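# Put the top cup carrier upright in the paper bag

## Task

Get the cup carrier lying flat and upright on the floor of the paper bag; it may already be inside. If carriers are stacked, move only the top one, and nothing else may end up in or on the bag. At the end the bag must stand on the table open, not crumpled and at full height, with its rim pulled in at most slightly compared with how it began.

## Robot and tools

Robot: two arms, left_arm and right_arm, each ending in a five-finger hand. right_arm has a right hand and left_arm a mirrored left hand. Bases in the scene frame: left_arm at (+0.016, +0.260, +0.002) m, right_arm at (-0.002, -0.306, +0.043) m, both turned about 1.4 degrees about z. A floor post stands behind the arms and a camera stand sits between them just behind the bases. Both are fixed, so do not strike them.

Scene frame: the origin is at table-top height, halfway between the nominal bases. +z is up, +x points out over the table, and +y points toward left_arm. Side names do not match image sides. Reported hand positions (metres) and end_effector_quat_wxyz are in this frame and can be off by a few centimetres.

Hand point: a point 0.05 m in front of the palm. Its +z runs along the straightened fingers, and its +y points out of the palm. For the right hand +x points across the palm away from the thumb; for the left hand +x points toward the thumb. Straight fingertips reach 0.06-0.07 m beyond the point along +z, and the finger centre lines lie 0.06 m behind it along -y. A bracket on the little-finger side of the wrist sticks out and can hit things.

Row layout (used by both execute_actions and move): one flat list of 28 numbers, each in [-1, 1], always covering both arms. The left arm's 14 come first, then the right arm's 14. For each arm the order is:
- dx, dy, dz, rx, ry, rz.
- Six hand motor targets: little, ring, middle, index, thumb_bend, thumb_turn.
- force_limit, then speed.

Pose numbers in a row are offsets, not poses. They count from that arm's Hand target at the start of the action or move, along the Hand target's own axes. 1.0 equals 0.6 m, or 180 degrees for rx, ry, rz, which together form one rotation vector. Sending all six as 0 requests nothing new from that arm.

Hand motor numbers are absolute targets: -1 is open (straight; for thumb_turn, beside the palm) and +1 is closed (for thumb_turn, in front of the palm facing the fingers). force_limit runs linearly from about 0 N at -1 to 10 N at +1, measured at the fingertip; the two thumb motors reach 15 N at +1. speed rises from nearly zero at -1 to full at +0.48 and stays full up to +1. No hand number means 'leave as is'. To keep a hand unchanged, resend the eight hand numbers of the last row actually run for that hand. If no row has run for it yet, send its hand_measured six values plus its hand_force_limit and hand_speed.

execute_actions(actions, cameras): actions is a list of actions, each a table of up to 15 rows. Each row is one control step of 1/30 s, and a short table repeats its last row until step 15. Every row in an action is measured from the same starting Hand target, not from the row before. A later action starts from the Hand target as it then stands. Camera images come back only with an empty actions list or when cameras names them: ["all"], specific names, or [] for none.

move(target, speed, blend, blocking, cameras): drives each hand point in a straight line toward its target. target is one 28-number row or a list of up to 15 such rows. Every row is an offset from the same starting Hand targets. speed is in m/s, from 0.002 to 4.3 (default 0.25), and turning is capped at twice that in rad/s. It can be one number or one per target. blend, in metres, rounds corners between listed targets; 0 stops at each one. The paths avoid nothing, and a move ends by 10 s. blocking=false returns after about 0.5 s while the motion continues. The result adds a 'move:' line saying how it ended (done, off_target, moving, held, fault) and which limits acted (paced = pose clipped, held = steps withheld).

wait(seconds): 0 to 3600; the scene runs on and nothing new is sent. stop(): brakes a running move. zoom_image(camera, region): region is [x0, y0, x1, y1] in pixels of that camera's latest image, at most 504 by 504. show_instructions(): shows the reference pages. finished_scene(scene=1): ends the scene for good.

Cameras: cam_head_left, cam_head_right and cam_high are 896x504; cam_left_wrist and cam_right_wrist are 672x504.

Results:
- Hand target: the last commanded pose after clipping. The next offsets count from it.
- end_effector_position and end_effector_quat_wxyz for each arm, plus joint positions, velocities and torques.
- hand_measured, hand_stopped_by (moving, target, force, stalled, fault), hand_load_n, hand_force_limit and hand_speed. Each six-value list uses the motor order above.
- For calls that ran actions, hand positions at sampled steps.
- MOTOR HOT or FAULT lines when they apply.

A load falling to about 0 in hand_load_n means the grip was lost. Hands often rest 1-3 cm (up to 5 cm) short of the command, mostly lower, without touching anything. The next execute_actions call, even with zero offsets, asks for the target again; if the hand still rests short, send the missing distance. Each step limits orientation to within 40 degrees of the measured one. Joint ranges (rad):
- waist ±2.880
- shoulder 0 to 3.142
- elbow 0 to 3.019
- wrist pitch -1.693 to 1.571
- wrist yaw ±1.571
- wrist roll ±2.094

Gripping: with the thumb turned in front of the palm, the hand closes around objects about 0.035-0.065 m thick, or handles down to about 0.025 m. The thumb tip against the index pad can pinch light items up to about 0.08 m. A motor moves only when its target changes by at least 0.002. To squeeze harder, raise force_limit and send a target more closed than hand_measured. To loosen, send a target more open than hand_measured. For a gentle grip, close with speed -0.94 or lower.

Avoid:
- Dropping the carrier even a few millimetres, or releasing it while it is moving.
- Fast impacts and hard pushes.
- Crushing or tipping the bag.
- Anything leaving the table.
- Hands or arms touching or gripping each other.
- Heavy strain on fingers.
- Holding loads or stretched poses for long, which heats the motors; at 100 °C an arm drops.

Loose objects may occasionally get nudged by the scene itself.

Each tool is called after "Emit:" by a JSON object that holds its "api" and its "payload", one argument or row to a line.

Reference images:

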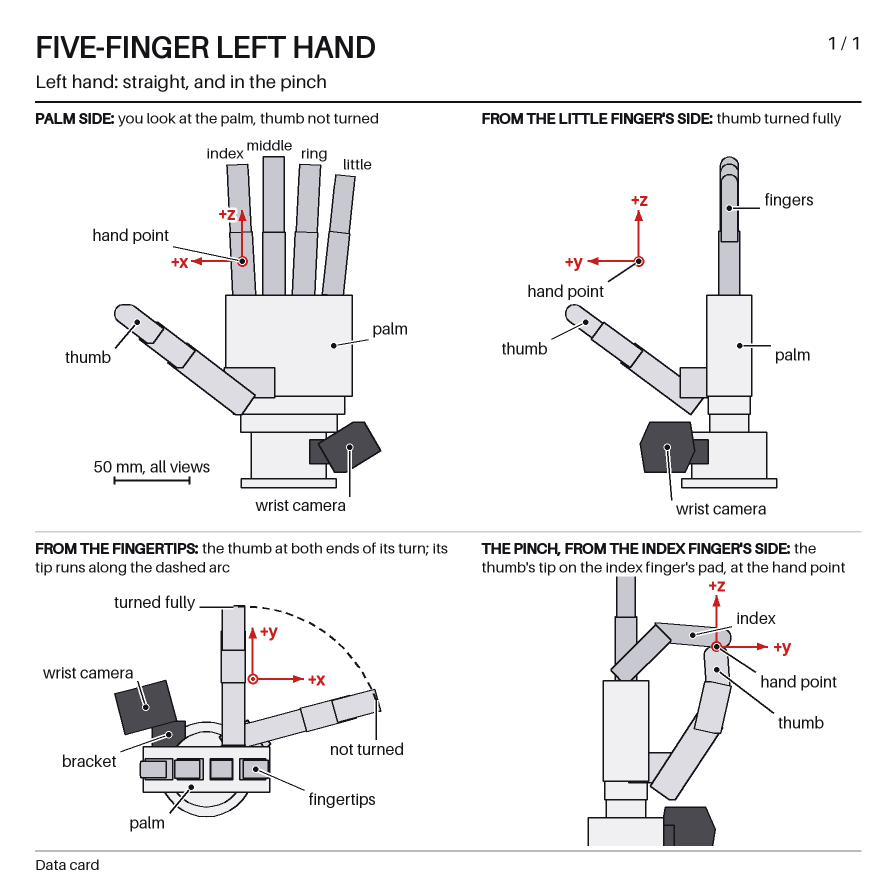

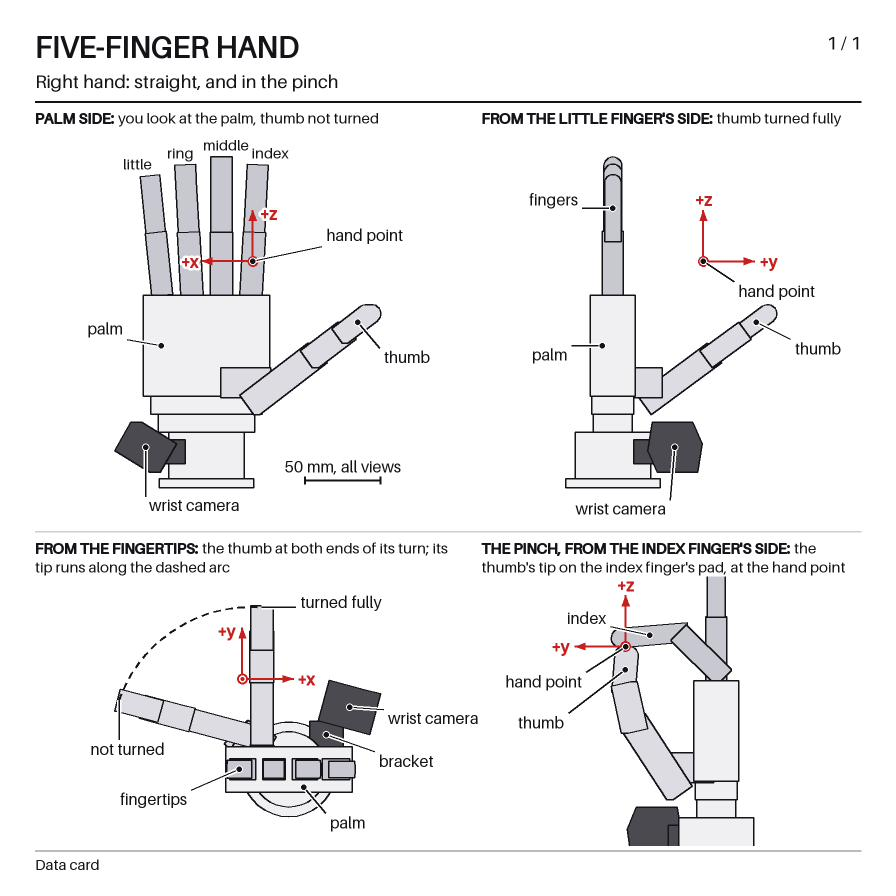

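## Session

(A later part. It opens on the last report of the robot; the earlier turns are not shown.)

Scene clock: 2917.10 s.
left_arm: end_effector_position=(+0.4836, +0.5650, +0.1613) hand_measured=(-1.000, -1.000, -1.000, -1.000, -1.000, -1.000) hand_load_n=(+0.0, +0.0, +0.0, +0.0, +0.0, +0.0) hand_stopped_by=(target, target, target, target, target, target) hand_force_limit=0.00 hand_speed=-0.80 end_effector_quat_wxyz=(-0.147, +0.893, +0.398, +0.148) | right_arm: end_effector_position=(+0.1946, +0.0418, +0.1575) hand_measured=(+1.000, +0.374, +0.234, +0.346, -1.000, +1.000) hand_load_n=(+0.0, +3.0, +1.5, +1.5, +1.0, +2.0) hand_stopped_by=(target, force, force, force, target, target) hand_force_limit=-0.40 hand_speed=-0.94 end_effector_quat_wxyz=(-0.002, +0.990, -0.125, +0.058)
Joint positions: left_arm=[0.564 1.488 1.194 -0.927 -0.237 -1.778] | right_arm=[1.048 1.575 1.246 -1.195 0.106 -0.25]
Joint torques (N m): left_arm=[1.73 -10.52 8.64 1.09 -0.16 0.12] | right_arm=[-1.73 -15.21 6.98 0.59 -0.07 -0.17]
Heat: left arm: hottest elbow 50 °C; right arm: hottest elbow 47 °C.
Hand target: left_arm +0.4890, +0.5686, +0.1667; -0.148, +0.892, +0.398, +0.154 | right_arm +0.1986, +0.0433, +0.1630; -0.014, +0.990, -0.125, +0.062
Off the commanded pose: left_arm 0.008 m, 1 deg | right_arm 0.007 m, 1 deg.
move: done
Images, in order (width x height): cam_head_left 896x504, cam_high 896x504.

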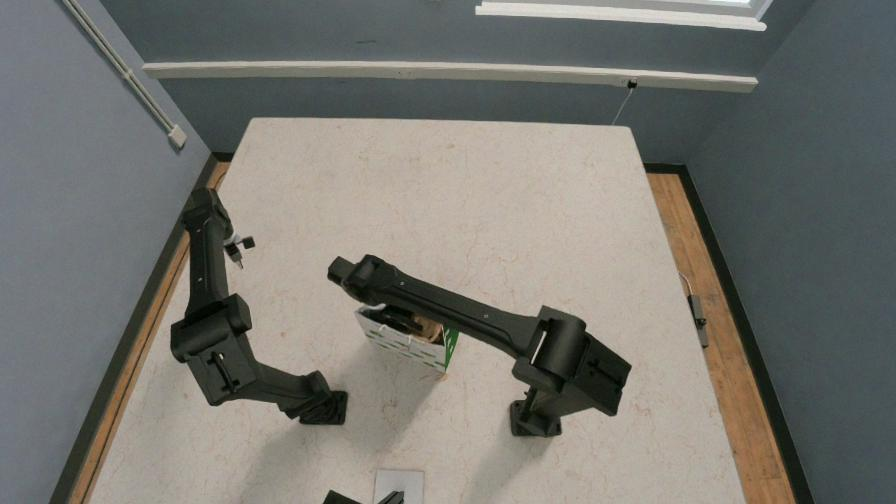

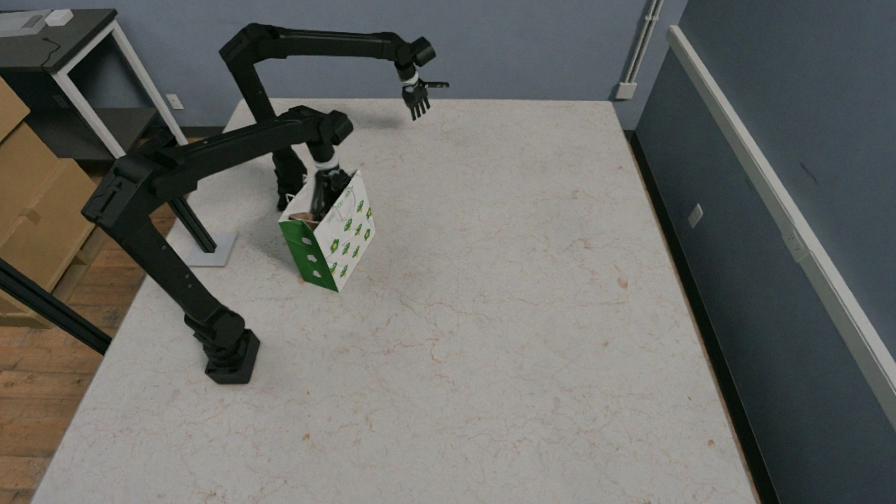

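Emit:
{"api": "move", "payload": {
  "target": [
    [0,0,0,0,0,0,-1,-1,-1,-1,-1,-1,0,-0.8,0.0077,-0.0277,0.0022,0.0714,0.0071,0.0083,1,0.55,0.55,0.55,-1,1,-0.4,-0.94]
  ],
  "speed": 0.05,
  "cameras": ["cam_high","cam_head_left"]
}}

Emit:
{"api": "zoom_image", "payload": {
  "camera": "cam_head_left",
  "region": [352, 300, 462, 380]
}}

Emit:
{"api": "zoom_image", "payload": {
  "camera": "cam_high",
  "region": [265, 150, 385, 300]
}}

Scene clock: 2936.80 s.
left_arm: end_effector_position=(+0.4836, +0.5650, +0.1613) hand_measured=(-1.000, -1.000, -1.000, -1.000, -1.000, -1.000) hand_load_n=(+0.0, +0.0, +0.0, +0.0, +0.0, +0.0) hand_stopped_by=(target, target, target, target, target, target) hand_force_limit=0.00 hand_speed=-0.80 end_effector_quat_wxyz=(-0.147, +0.893, +0.398, +0.148) | right_arm: end_effector_position=(+0.2013, +0.0562, +0.1550) hand_measured=(+1.000, +0.374, +0.234, +0.346, -1.000, +1.000) hand_load_n=(+0.0, +3.0, +2.0, +1.5, +0.5, +2.0) hand_stopped_by=(target, force, force, force, target, target) hand_force_limit=-0.40 hand_speed=-0.94 end_effector_quat_wxyz=(-0.109, +0.982, -0.130, +0.080)
Joint positions: left_arm=[0.564 1.488 1.194 -0.927 -0.237 -1.778] | right_arm=[1.033 1.463 1.126 -0.971 0.066 -0.259]
Joint torques (N m): left_arm=[1.38 -10.93 8.61 1.11 -0.12 0.05] | right_arm=[-1.61 -14.1 7.36 1.13 -0.06 -0.13]
Heat: left arm: hottest elbow 50 °C; right arm: hottest elbow 47 °C.
Hand target: left_arm +0.4890, +0.5686, +0.1667; -0.148, +0.892, +0.398, +0.154 | right_arm +0.2072, +0.0582, +0.1629; -0.124, +0.980, -0.130, +0.086
Off the commanded pose: left_arm 0.008 m, 1 deg | right_arm 0.010 m, 2 deg.
move: done
Images, in order (width x height): cam_head_left 896x504, cam_high 896x504.

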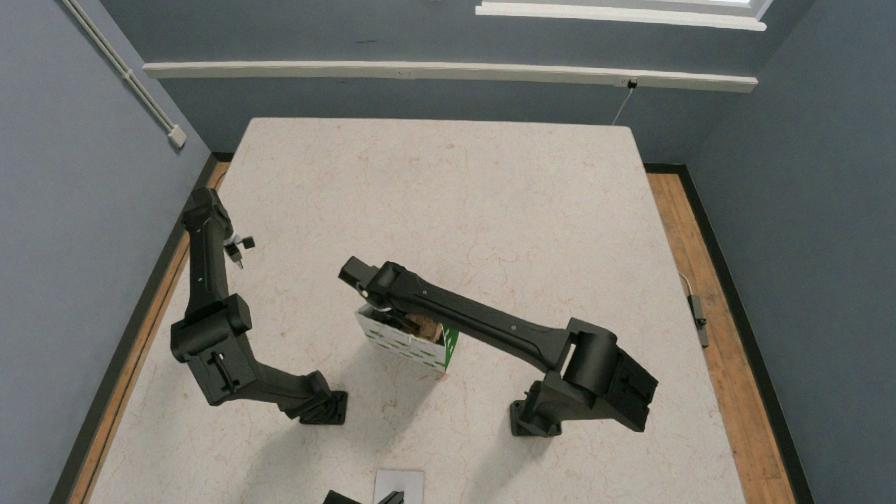

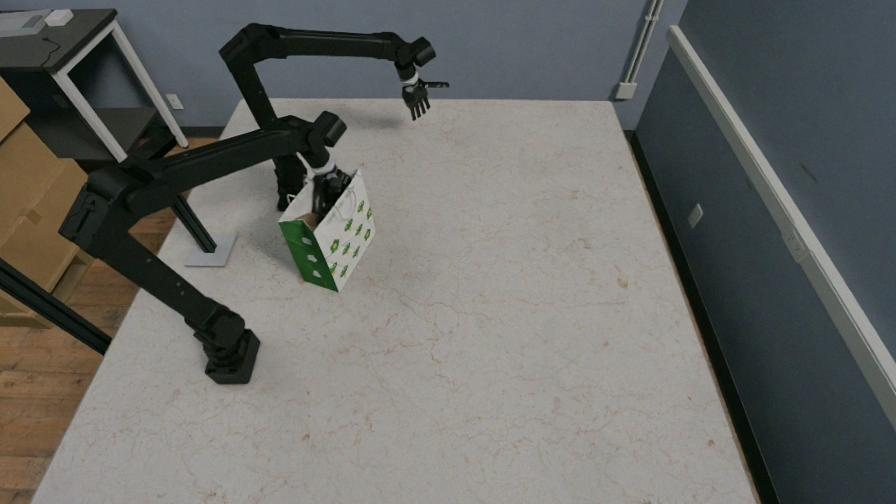

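Scaled by 4.582 from the camera's image (finer frame: 1280x720).

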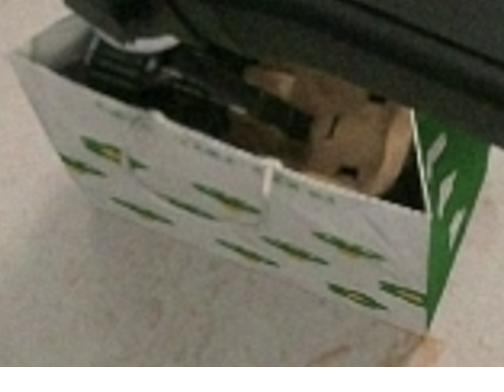

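Scaled by 3.360 from the camera's image (finer frame: 1280x720).

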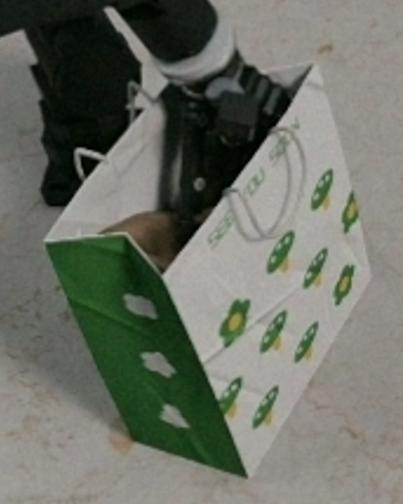

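Emit:
{"api": "move", "payload": {
  "target": [
    [0,0,0,0,0,0,-1,-1,-1,-1,-1,-1,0,-0.8,-0.0205,0.0132,0.0423,0,0,0,1,0.55,0.55,0.55,-1,1,-0.4,-0.94]
  ],
  "speed": 0.05,
  "cameras": ["cam_high","cam_head_left"]
}}

Emit:
{"api": "zoom_image", "payload": {
  "camera": "cam_head_left",
  "region": [352, 300, 462, 380]
}}

Emit:
{"api": "zoom_image", "payload": {
  "camera": "cam_high",
  "region": [265, 150, 385, 300]
}}

Scene clock: 2972.80 s.
left_arm: end_effector_position=(+0.4836, +0.5650, +0.1613) hand_measured=(-1.000, -1.000, -1.000, -1.000, -1.000, -1.000) hand_load_n=(+0.0, +0.0, +0.0, +0.0, +0.0, +0.0) hand_stopped_by=(target, target, target, target, target, target) hand_force_limit=0.00 hand_speed=-0.80 end_effector_quat_wxyz=(-0.147, +0.893, +0.398, +0.148) | right_arm: end_effector_position=(+0.1994, +0.0540, +0.1346) hand_measured=(+1.000, +0.374, +0.234, +0.346, -1.000, +1.000) hand_load_n=(+0.0, +3.0, +2.0, +1.5, +0.5, +2.0) hand_stopped_by=(target, force, force, force, target, target) hand_force_limit=-0.40 hand_speed=-0.94 end_effector_quat_wxyz=(-0.118, +0.981, -0.130, +0.084)
Joint positions: left_arm=[0.564 1.488 1.194 -0.927 -0.237 -1.778] | right_arm=[1.035 1.463 1.069 -0.895 0.068 -0.258]
Joint torques (N m): left_arm=[1.49 -10.81 8.59 1.2 -0.11 0.1] | right_arm=[-0.15 -12.04 7.13 1.21 0.09 -0.01]
Heat: left arm: hottest elbow 50 °C; right arm: hottest elbow 46 °C.
Hand target: left_arm +0.4890, +0.5686, +0.1667; -0.148, +0.892, +0.398, +0.154 | right_arm +0.1989, +0.0598, +0.1350; -0.124, +0.980, -0.130, +0.086
Off the commanded pose: left_arm 0.008 m, 1 deg | right_arm 0.006 m, 1 deg.
move: done
Images, in order (width x height): cam_head_left 896x504, cam_high 896x504.

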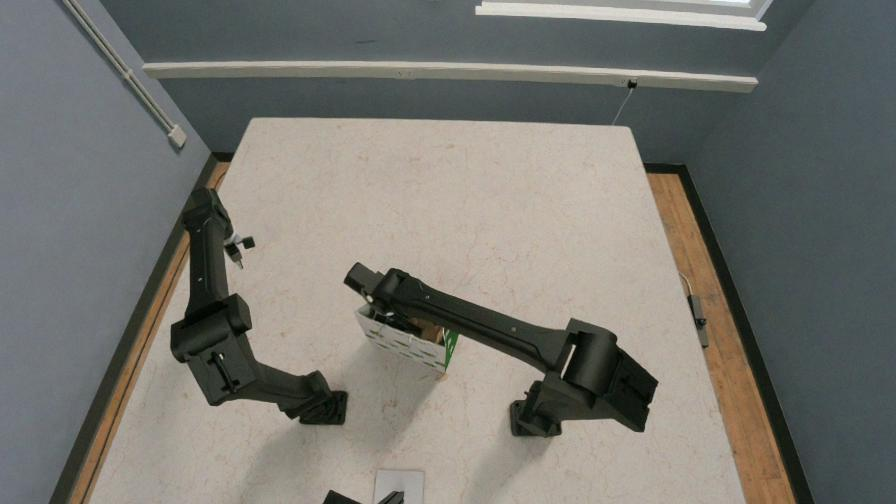

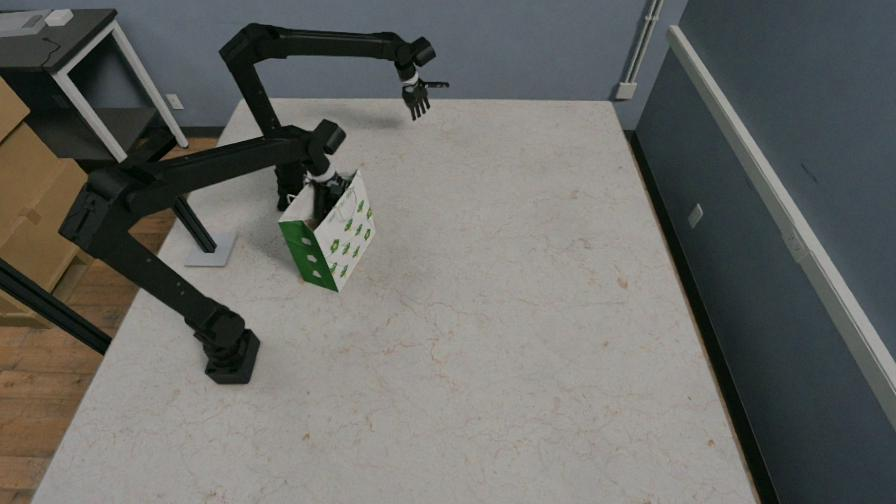

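Scaled by 4.582 from the camera's image (finer frame: 1280x720).

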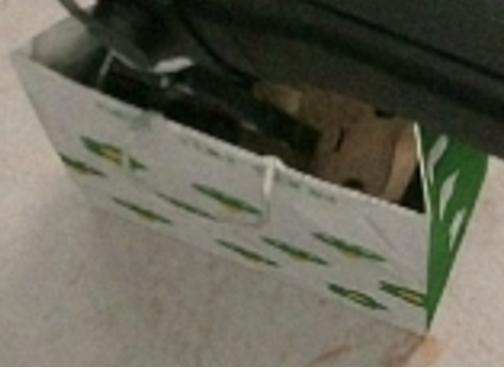

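Scaled by 3.360 from the camera's image (finer frame: 1280x720).

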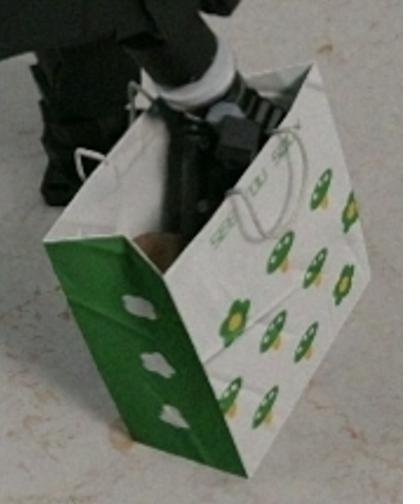

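Emit:
{"api": "move", "payload": {
  "target": [
    [0,0,0,0,0,0,-1,-1,-1,-1,-1,-1,0,-0.8,-0.0096,0.0096,0.0484,0,0,0,1,0.55,0.55,0.55,-1,1,-0.4,-0.94]
  ],
  "speed": 0.05,
  "cameras": ["cam_high","cam_head_left"]
}}

Emit:
{"api": "zoom_image", "payload": {
  "camera": "cam_head_left",
  "region": [352, 300, 462, 380]
}}

Emit:
{"api": "zoom_image", "payload": {
  "camera": "cam_high",
  "region": [265, 150, 385, 300]
}}

Scene clock: 2983.47 s.
left_arm: end_effector_position=(+0.4836, +0.5650, +0.1613) hand_measured=(-1.000, -1.000, -1.000, -1.000, -1.000, -1.000) hand_load_n=(+0.0, +0.0, +0.0, +0.0, +0.0, +0.0) hand_stopped_by=(target, target, target, target, target, target) hand_force_limit=0.00 hand_speed=-0.80 end_effector_quat_wxyz=(-0.147, +0.893, +0.398, +0.148) | right_arm: end_effector_position=(+0.1986, +0.0563, +0.1049) hand_measured=(+1.000, +0.374, +0.234, +0.346, -1.000, +1.000) hand_load_n=(+0.0, +3.0, +2.0, +1.5, +1.0, +2.0) hand_stopped_by=(target, force, force, force, target, target) hand_force_limit=-0.40 hand_speed=-0.94 end_effector_quat_wxyz=(-0.118, +0.981, -0.130, +0.084)
Joint positions: left_arm=[0.564 1.488 1.194 -0.927 -0.237 -1.778] | right_arm=[1.039 1.501 1.025 -0.812 0.069 -0.253]
Joint torques (N m): left_arm=[0.67 -10.87 8.65 1.32 -0.1 0.07] | right_arm=[-0.03 -12.75 7.09 1.14 0.07 0.03]
Heat: left arm: hottest elbow 50 °C; right arm: hottest elbow 47 °C.
Hand target: left_arm +0.4890, +0.5686, +0.1667; -0.148, +0.892, +0.398, +0.154 | right_arm +0.1979, +0.0625, +0.1050; -0.124, +0.980, -0.130, +0.086
Off the commanded pose: left_arm 0.008 m, 1 deg | right_arm 0.006 m, 1 deg.
move: done
Images, in order (width x height): cam_head_left 896x504, cam_high 896x504.

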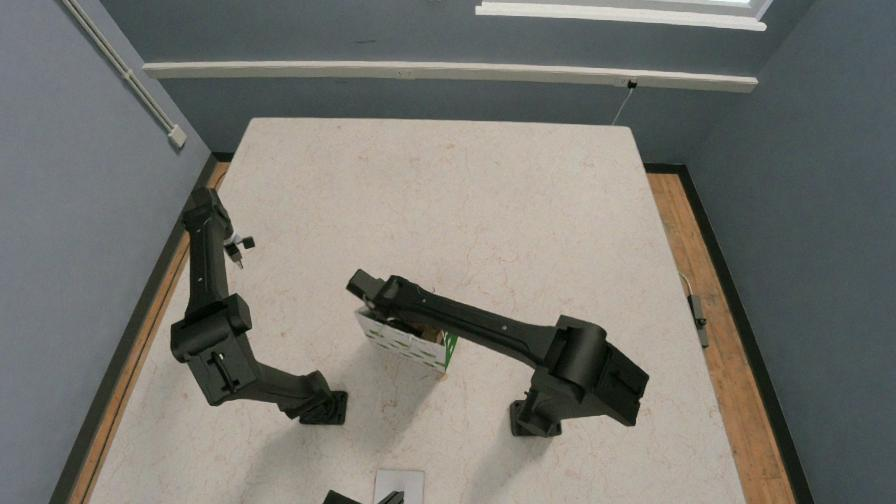

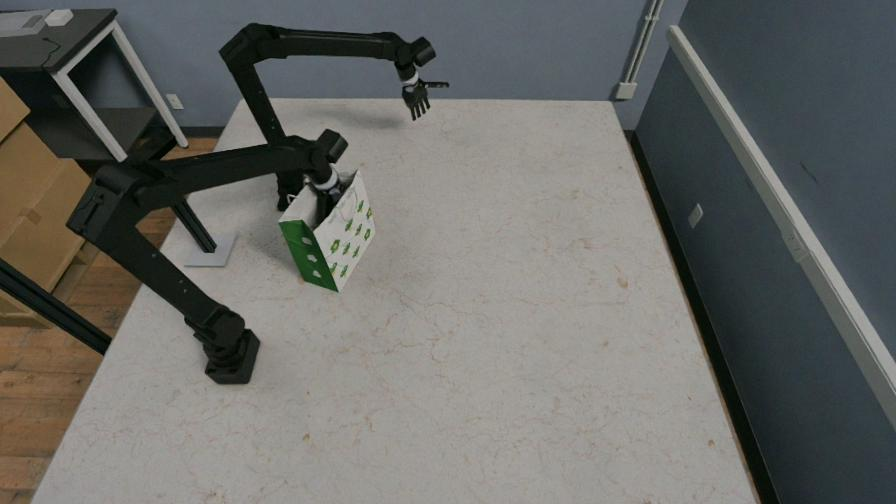

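Scaled by 4.582 from the camera's image (finer frame: 1280x720).

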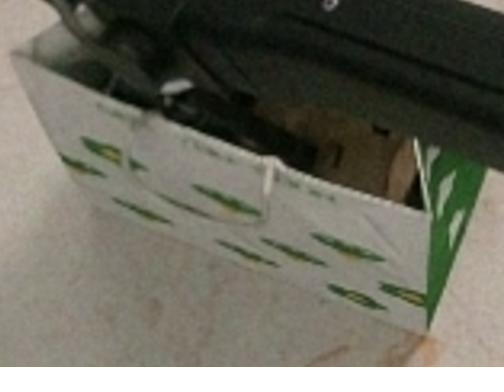

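Scaled by 3.360 from the camera's image (finer frame: 1280x720).

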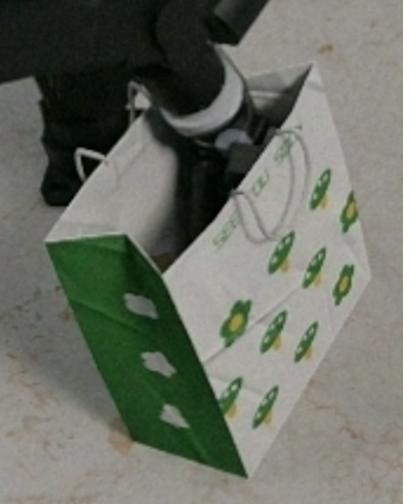

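Emit:
{"api": "move", "payload": {
  "target": [
    [0,0,0,0,0,0,-1,-1,-1,-1,-1,-1,0,-0.8,-0.0065,0.0118,0.0482,0,0,0,1,0.55,0.55,0.55,-1,1,-0.4,-0.94]
  ],
  "speed": 0.05,
  "cameras": ["cam_high","cam_head_left"]
}}

Emit:
{"api": "zoom_image", "payload": {
  "camera": "cam_head_left",
  "region": [352, 300, 462, 380]
}}

Emit:
{"api": "zoom_image", "payload": {
  "camera": "cam_high",
  "region": [265, 120, 385, 300]
}}

Scene clock: 3015.40 s.
left_arm: end_effector_position=(+0.4836, +0.5650, +0.1613) hand_measured=(-1.000, -1.000, -1.000, -1.000, -1.000, -1.000) hand_load_n=(+0.0, -0.5, +0.0, +0.0, +0.0, +0.0) hand_stopped_by=(target, target, target, target, target, target) hand_force_limit=0.00 hand_speed=-0.80 end_effector_quat_wxyz=(-0.147, +0.893, +0.398, +0.148) | right_arm: end_effector_position=(+0.1991, +0.0573, +0.0751) hand_measured=(+1.000, +0.374, +0.234, +0.346, -1.000, +1.000) hand_load_n=(+0.0, +3.0, +2.0, +1.5, +0.5, +2.0) hand_stopped_by=(target, force, force, force, target, target) hand_force_limit=-0.40 hand_speed=-0.94 end_effector_quat_wxyz=(-0.118, +0.981, -0.131, +0.084)
Joint positions: left_arm=[0.564 1.488 1.194 -0.927 -0.237 -1.778] | right_arm=[1.039 1.545 0.986 -0.729 0.069 -0.252]
Joint torques (N m): left_arm=[1.03 -10.64 8.7 1.36 -0.12 0.11] | right_arm=[0.03 -12.75 6.64 1.17 0.06 0.02]
Heat: left arm: hottest elbow 50 °C; right arm: hottest elbow 47 °C.
Hand target: left_arm +0.4890, +0.5686, +0.1667; -0.148, +0.892, +0.398, +0.154 | right_arm +0.1983, +0.0633, +0.0749; -0.124, +0.980, -0.130, +0.086
Off the commanded pose: left_arm 0.008 m, 1 deg | right_arm 0.006 m, 1 deg.
move: done
Images, in order (width x height): cam_head_left 896x504, cam_high 896x504.

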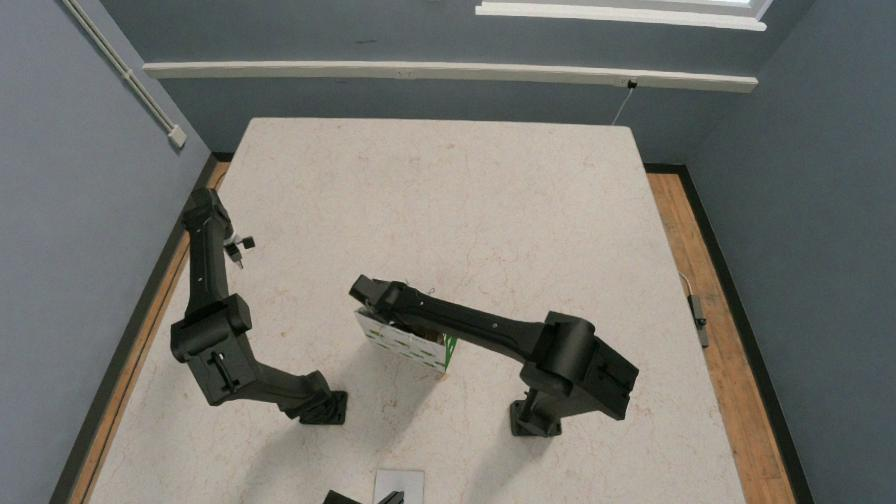

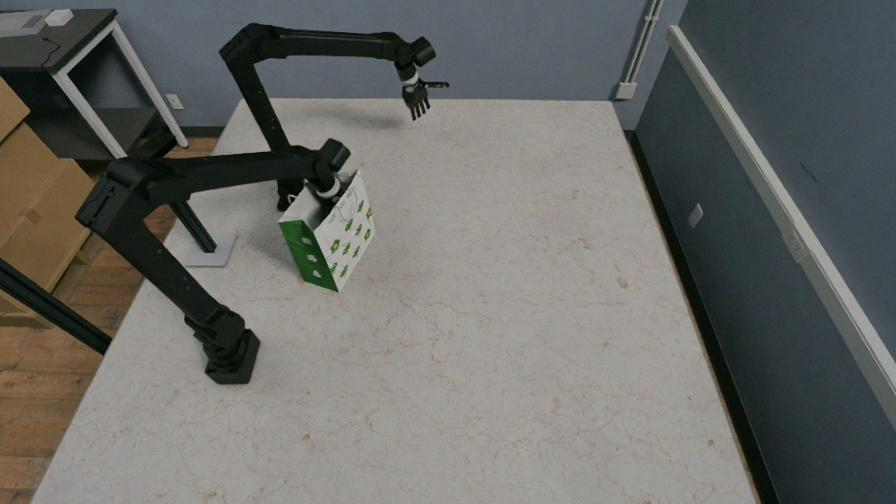

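Scaled by 4.582 from the camera's image (finer frame: 1280x720).

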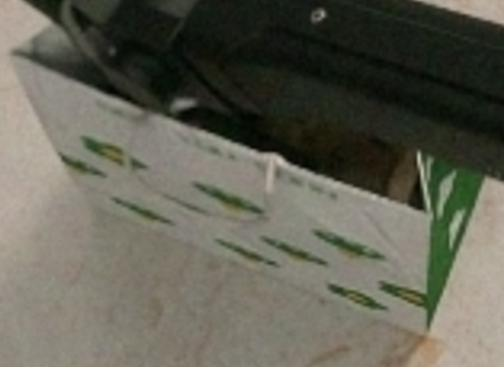

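Scaled by 2.800 from the camera's image (finer frame: 1280x720).

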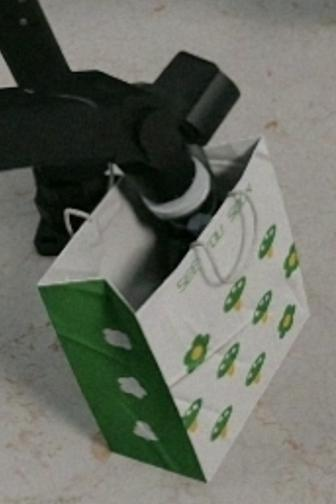

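Emit:
{"api": "move", "payload": {
  "target": [
    [0,0,0,0,0,0,-1,-1,-1,-1,-1,-1,0,-0.8,0.0009,-0.0064,0.0019,0.0769,0.0076,0.0089,1,0.55,0.55,0.55,-1,1,-0.4,-0.94]
  ],
  "speed": 0.04,
  "cameras": ["cam_high","cam_head_left","cam_right_wrist"]
}}

Emit:
{"api": "zoom_image", "payload": {
  "camera": "cam_head_left",
  "region": [352, 300, 462, 380]
}}

Emit:
{"api": "zoom_image", "payload": {
  "camera": "cam_high",
  "region": [265, 120, 385, 300]
}}

Scene clock: 3033.03 s.
left_arm: end_effector_position=(+0.4836, +0.5650, +0.1613) hand_measured=(-1.000, -1.000, -1.000, -1.000, -1.000, -1.000) hand_load_n=(+0.0, +0.0, +0.0, +0.0, +0.0, +0.0) hand_stopped_by=(target, target, target, target, target, target) hand_force_limit=0.00 hand_speed=-0.80 end_effector_quat_wxyz=(-0.147, +0.893, +0.398, +0.148) | right_arm: end_effector_position=(+0.1944, +0.0624, +0.0666) hand_measured=(+1.000, +0.374, +0.234, +0.346, -1.000, +1.000) hand_load_n=(+0.0, +3.0, +1.5, +1.0, +0.5, +2.5) hand_stopped_by=(target, force, force, force, target, target) hand_force_limit=-0.40 hand_speed=-0.94 end_effector_quat_wxyz=(-0.226, +0.960, -0.128, +0.106)
Joint positions: left_arm=[0.564 1.488 1.194 -0.927 -0.237 -1.778] | right_arm=[1.037 1.432 0.804 -0.439 0.031 -0.252]
Joint torques (N m): left_arm=[1.32 -11.28 8.61 1.35 -0.14 0.07] | right_arm=[-1.49 -12.57 6.38 1.65 -0.11 -0.01]
Heat: left arm: hottest elbow 50 °C; right arm: hottest elbow 47 °C.
Hand target: left_arm +0.4890, +0.5686, +0.1667; -0.148, +0.892, +0.398, +0.154 | right_arm +0.2001, +0.0670, +0.0750; -0.241, +0.955, -0.134, +0.111
Off the commanded pose: left_arm 0.008 m, 1 deg | right_arm 0.011 m, 2 deg.
move: off_target (right_arm)
Images, in order (width x height): cam_head_left 896x504, cam_high 896x504, cam_right_wrist 672x504.

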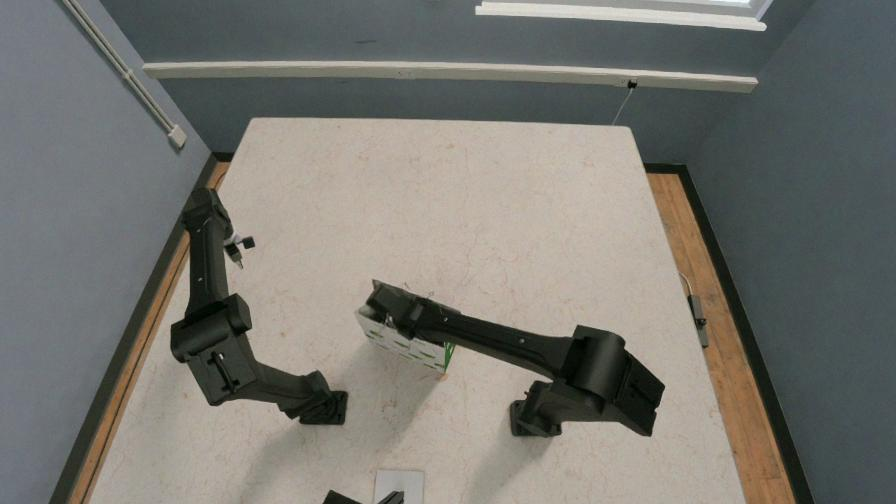

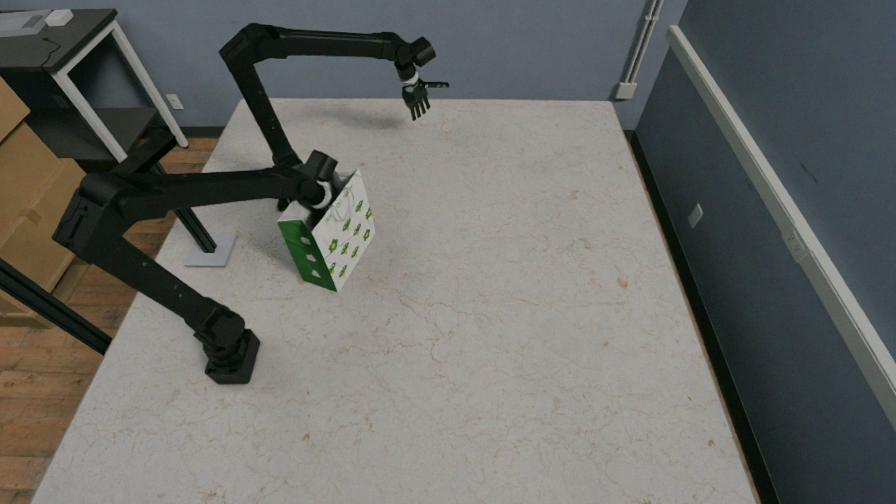

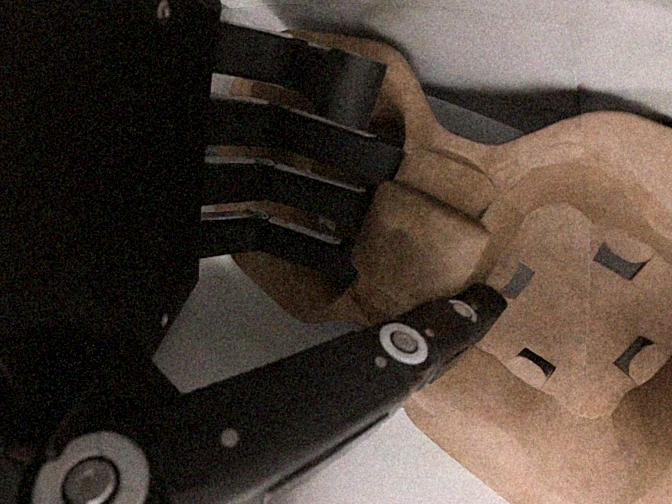

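Scaled by 4.582 from the camera's image (finer frame: 1280x720).

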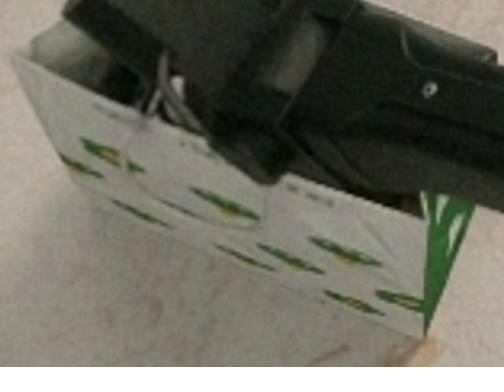

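Scaled by 2.800 from the camera's image (finer frame: 1280x720).

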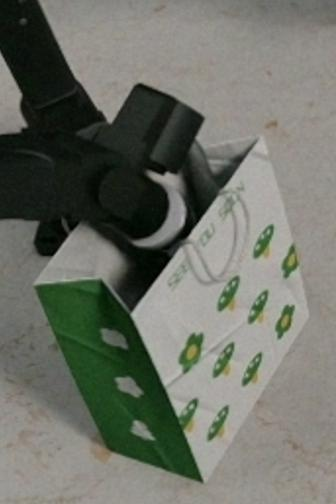

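Emit:
{"api": "move", "payload": {
  "target": [
    [0,0,0,0,0,0,-1,-1,-1,-1,-1,-1,0,-0.8,-0.0061,0.0204,0.0358,0,0,0,1,0.55,0.55,0.55,-1,1,-0.4,-0.94]
  ],
  "speed": 0.03,
  "cameras": ["cam_high","cam_head_left","cam_right_wrist"]
}}

Emit:
{"api": "zoom_image", "payload": {
  "camera": "cam_head_left",
  "region": [352, 300, 462, 380]
}}

Emit:
{"api": "zoom_image", "payload": {
  "camera": "cam_high",
  "region": [265, 120, 385, 300]
}}

Scene clock: 3085.27 s.
left_arm: end_effector_position=(+0.4836, +0.5650, +0.1613) hand_measured=(-1.000, -1.000, -1.000, -1.000, -1.000, -1.000) hand_load_n=(+0.0, +0.0, +0.0, +0.0, -0.5, +0.0) hand_stopped_by=(target, target, target, target, target, target) hand_force_limit=0.00 hand_speed=-0.80 end_effector_quat_wxyz=(-0.147, +0.893, +0.398, +0.148) | right_arm: end_effector_position=(+0.1951, +0.0639, +0.0495) hand_measured=(+1.000, +0.374, +0.234, +0.346, -1.000, +1.000) hand_load_n=(+0.0, +3.0, +1.5, +1.5, +1.0, +2.0) hand_stopped_by=(target, force, force, force, target, target) hand_force_limit=-0.40 hand_speed=-0.94 end_effector_quat_wxyz=(-0.234, +0.957, -0.128, +0.110)
Joint positions: left_arm=[0.564 1.488 1.194 -0.927 -0.237 -1.778] | right_arm=[1.037 1.46 0.771 -0.359 0.03 -0.252]
Joint torques (N m): left_arm=[0.15 -10.81 8.9 1.14 -0.17 0.09] | right_arm=[-1.26 -11.22 6.27 1.69 -0.09 -0.02]
Heat: left arm: hottest elbow 50 °C; right arm: hottest elbow 47 °C.
Hand target: left_arm +0.4890, +0.5686, +0.1667; -0.148, +0.892, +0.398, +0.154 | right_arm +0.2000, +0.0669, +0.0498; -0.241, +0.955, -0.134, +0.111
Off the commanded pose: left_arm 0.008 m, 1 deg | right_arm 0.006 m, 1 deg.
move: done
Images, in order (width x height): cam_head_left 896x504, cam_high 896x504, cam_right_wrist 672x504.

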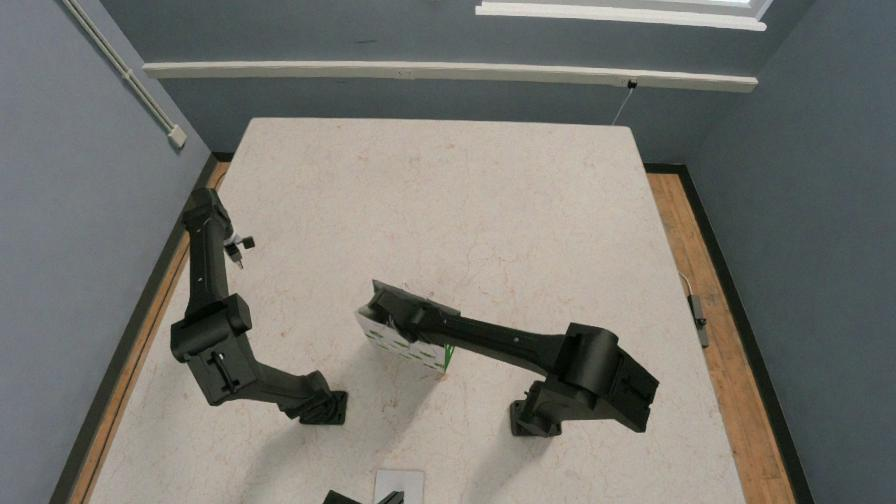

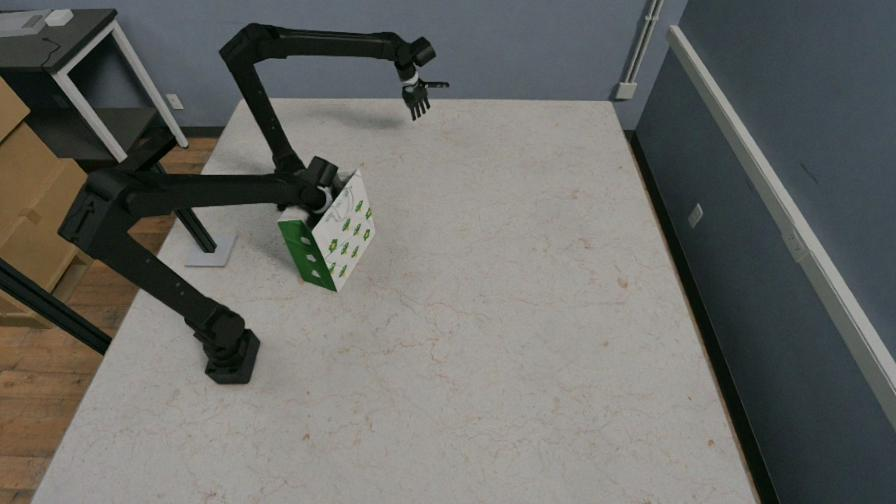

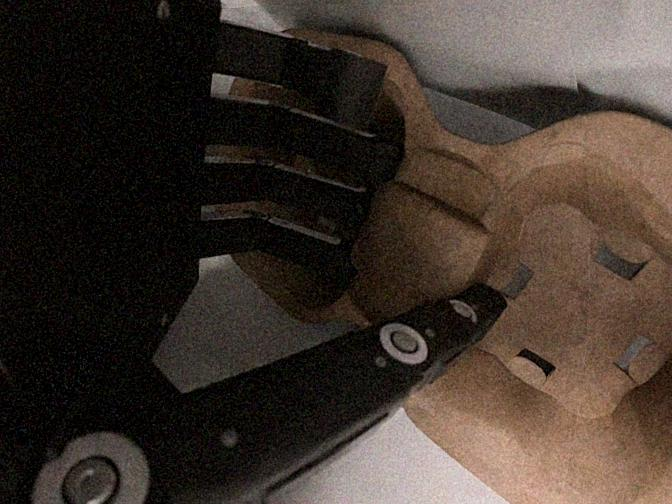

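Scaled by 4.582 from the camera's image (finer frame: 1280x720).

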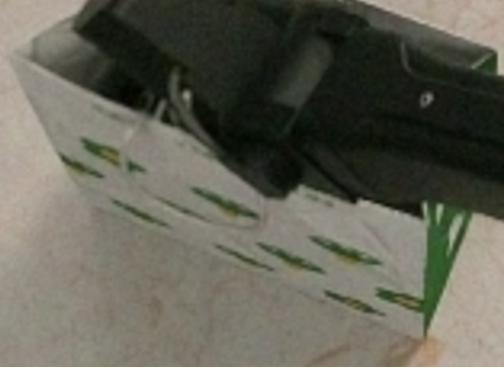

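Scaled by 2.800 from the camera's image (finer frame: 1280x720).

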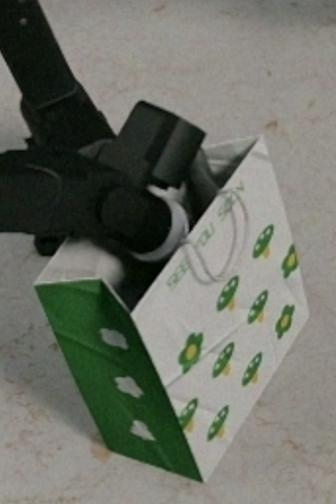

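Emit:
{"api": "move", "payload": {
  "target": [
    [0,0,0,0,0,0,-1,-1,-1,-1,-1,-1,0,-0.8,0.0181,0.0028,0.0015,0,0,0,1,0.55,0.55,0.55,-1,1,-0.4,-0.94]
  ],
  "speed": 0.04,
  "cameras": ["cam_high","cam_head_left","cam_right_wrist"]
}}

Emit:
{"api": "zoom_image", "payload": {
  "camera": "cam_high",
  "region": [265, 120, 385, 300]
}}

Scene clock: 3101.73 s.
left_arm: end_effector_position=(+0.4836, +0.5650, +0.1613) hand_measured=(-1.000, -1.000, -1.000, -1.000, -1.000, -1.000) hand_load_n=(+0.5, +0.0, +0.0, +0.0, +0.0, +0.0) hand_stopped_by=(target, target, target, target, target, target) hand_force_limit=0.00 hand_speed=-0.80 end_effector_quat_wxyz=(-0.147, +0.893, +0.398, +0.148) | right_arm: end_effector_position=(+0.2041, +0.0587, +0.0494) hand_measured=(+1.000, +0.374, +0.234, +0.346, -1.000, +1.000) hand_load_n=(+0.0, +3.0, +1.5, +1.5, +0.5, +2.5) hand_stopped_by=(target, force, force, force, target, target) hand_force_limit=-0.40 hand_speed=-0.94 end_effector_quat_wxyz=(-0.235, +0.956, -0.136, +0.108)
Joint positions: left_arm=[0.564 1.488 1.194 -0.927 -0.237 -1.778] | right_arm=[1.007 1.46 0.771 -0.359 0.015 -0.262]
Joint torques (N m): left_arm=[1.85 -10.4 8.75 1.29 -0.13 0.1] | right_arm=[-1.08 -10.75 6.63 1.74 -0.09 -0.17]
Heat: left arm: hottest elbow 50 °C; right arm: hottest elbow 48 °C.
Hand target: left_arm +0.4890, +0.5686, +0.1667; -0.148, +0.892, +0.398, +0.154 | right_arm +0.2100, +0.0625, +0.0498; -0.241, +0.955, -0.134, +0.111
Off the commanded pose: left_arm 0.008 m, 1 deg | right_arm 0.007 m, 1 deg.
move: done
Images, in order (width x height): cam_head_left 896x504, cam_high 896x504, cam_right_wrist 672x504.

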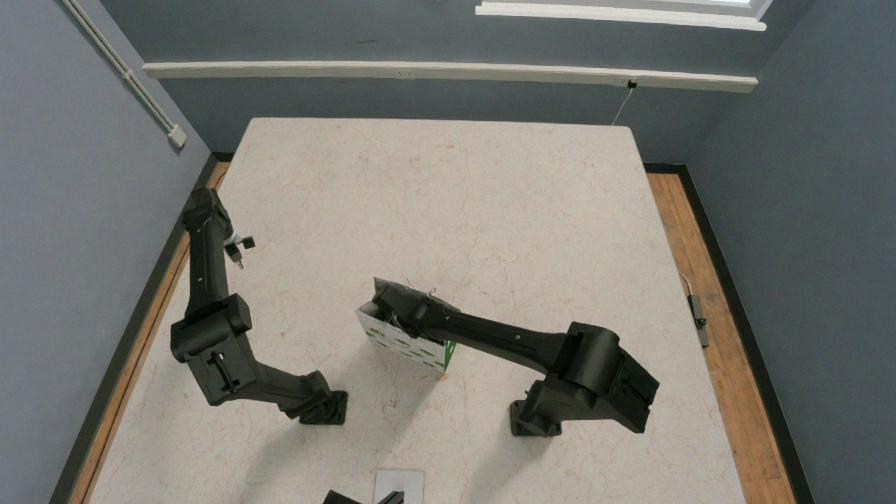

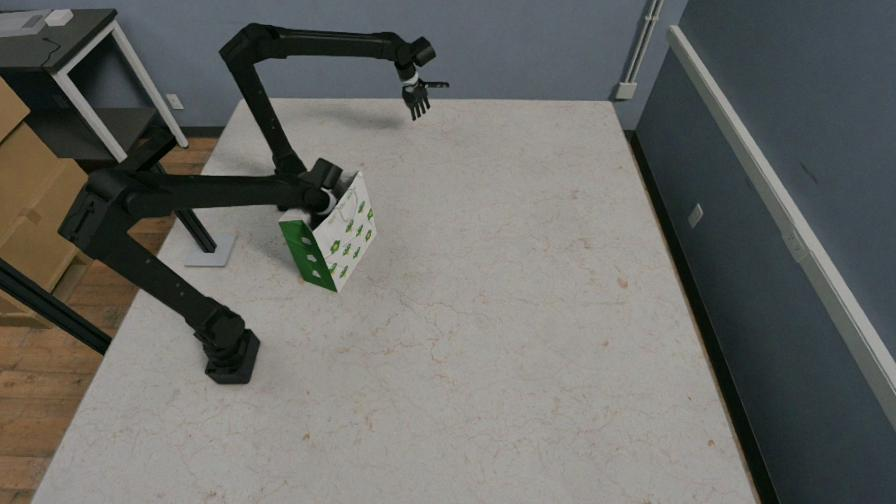

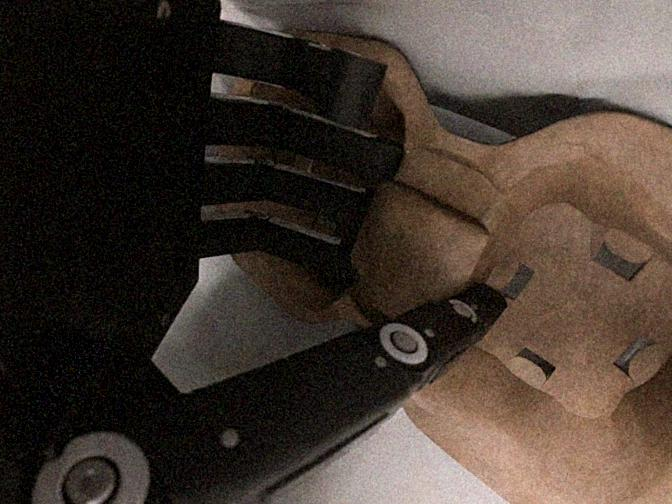

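Scaled by 2.800 from the camera's image (finer frame: 1280x720).

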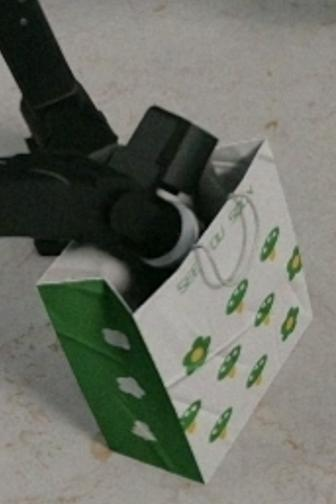

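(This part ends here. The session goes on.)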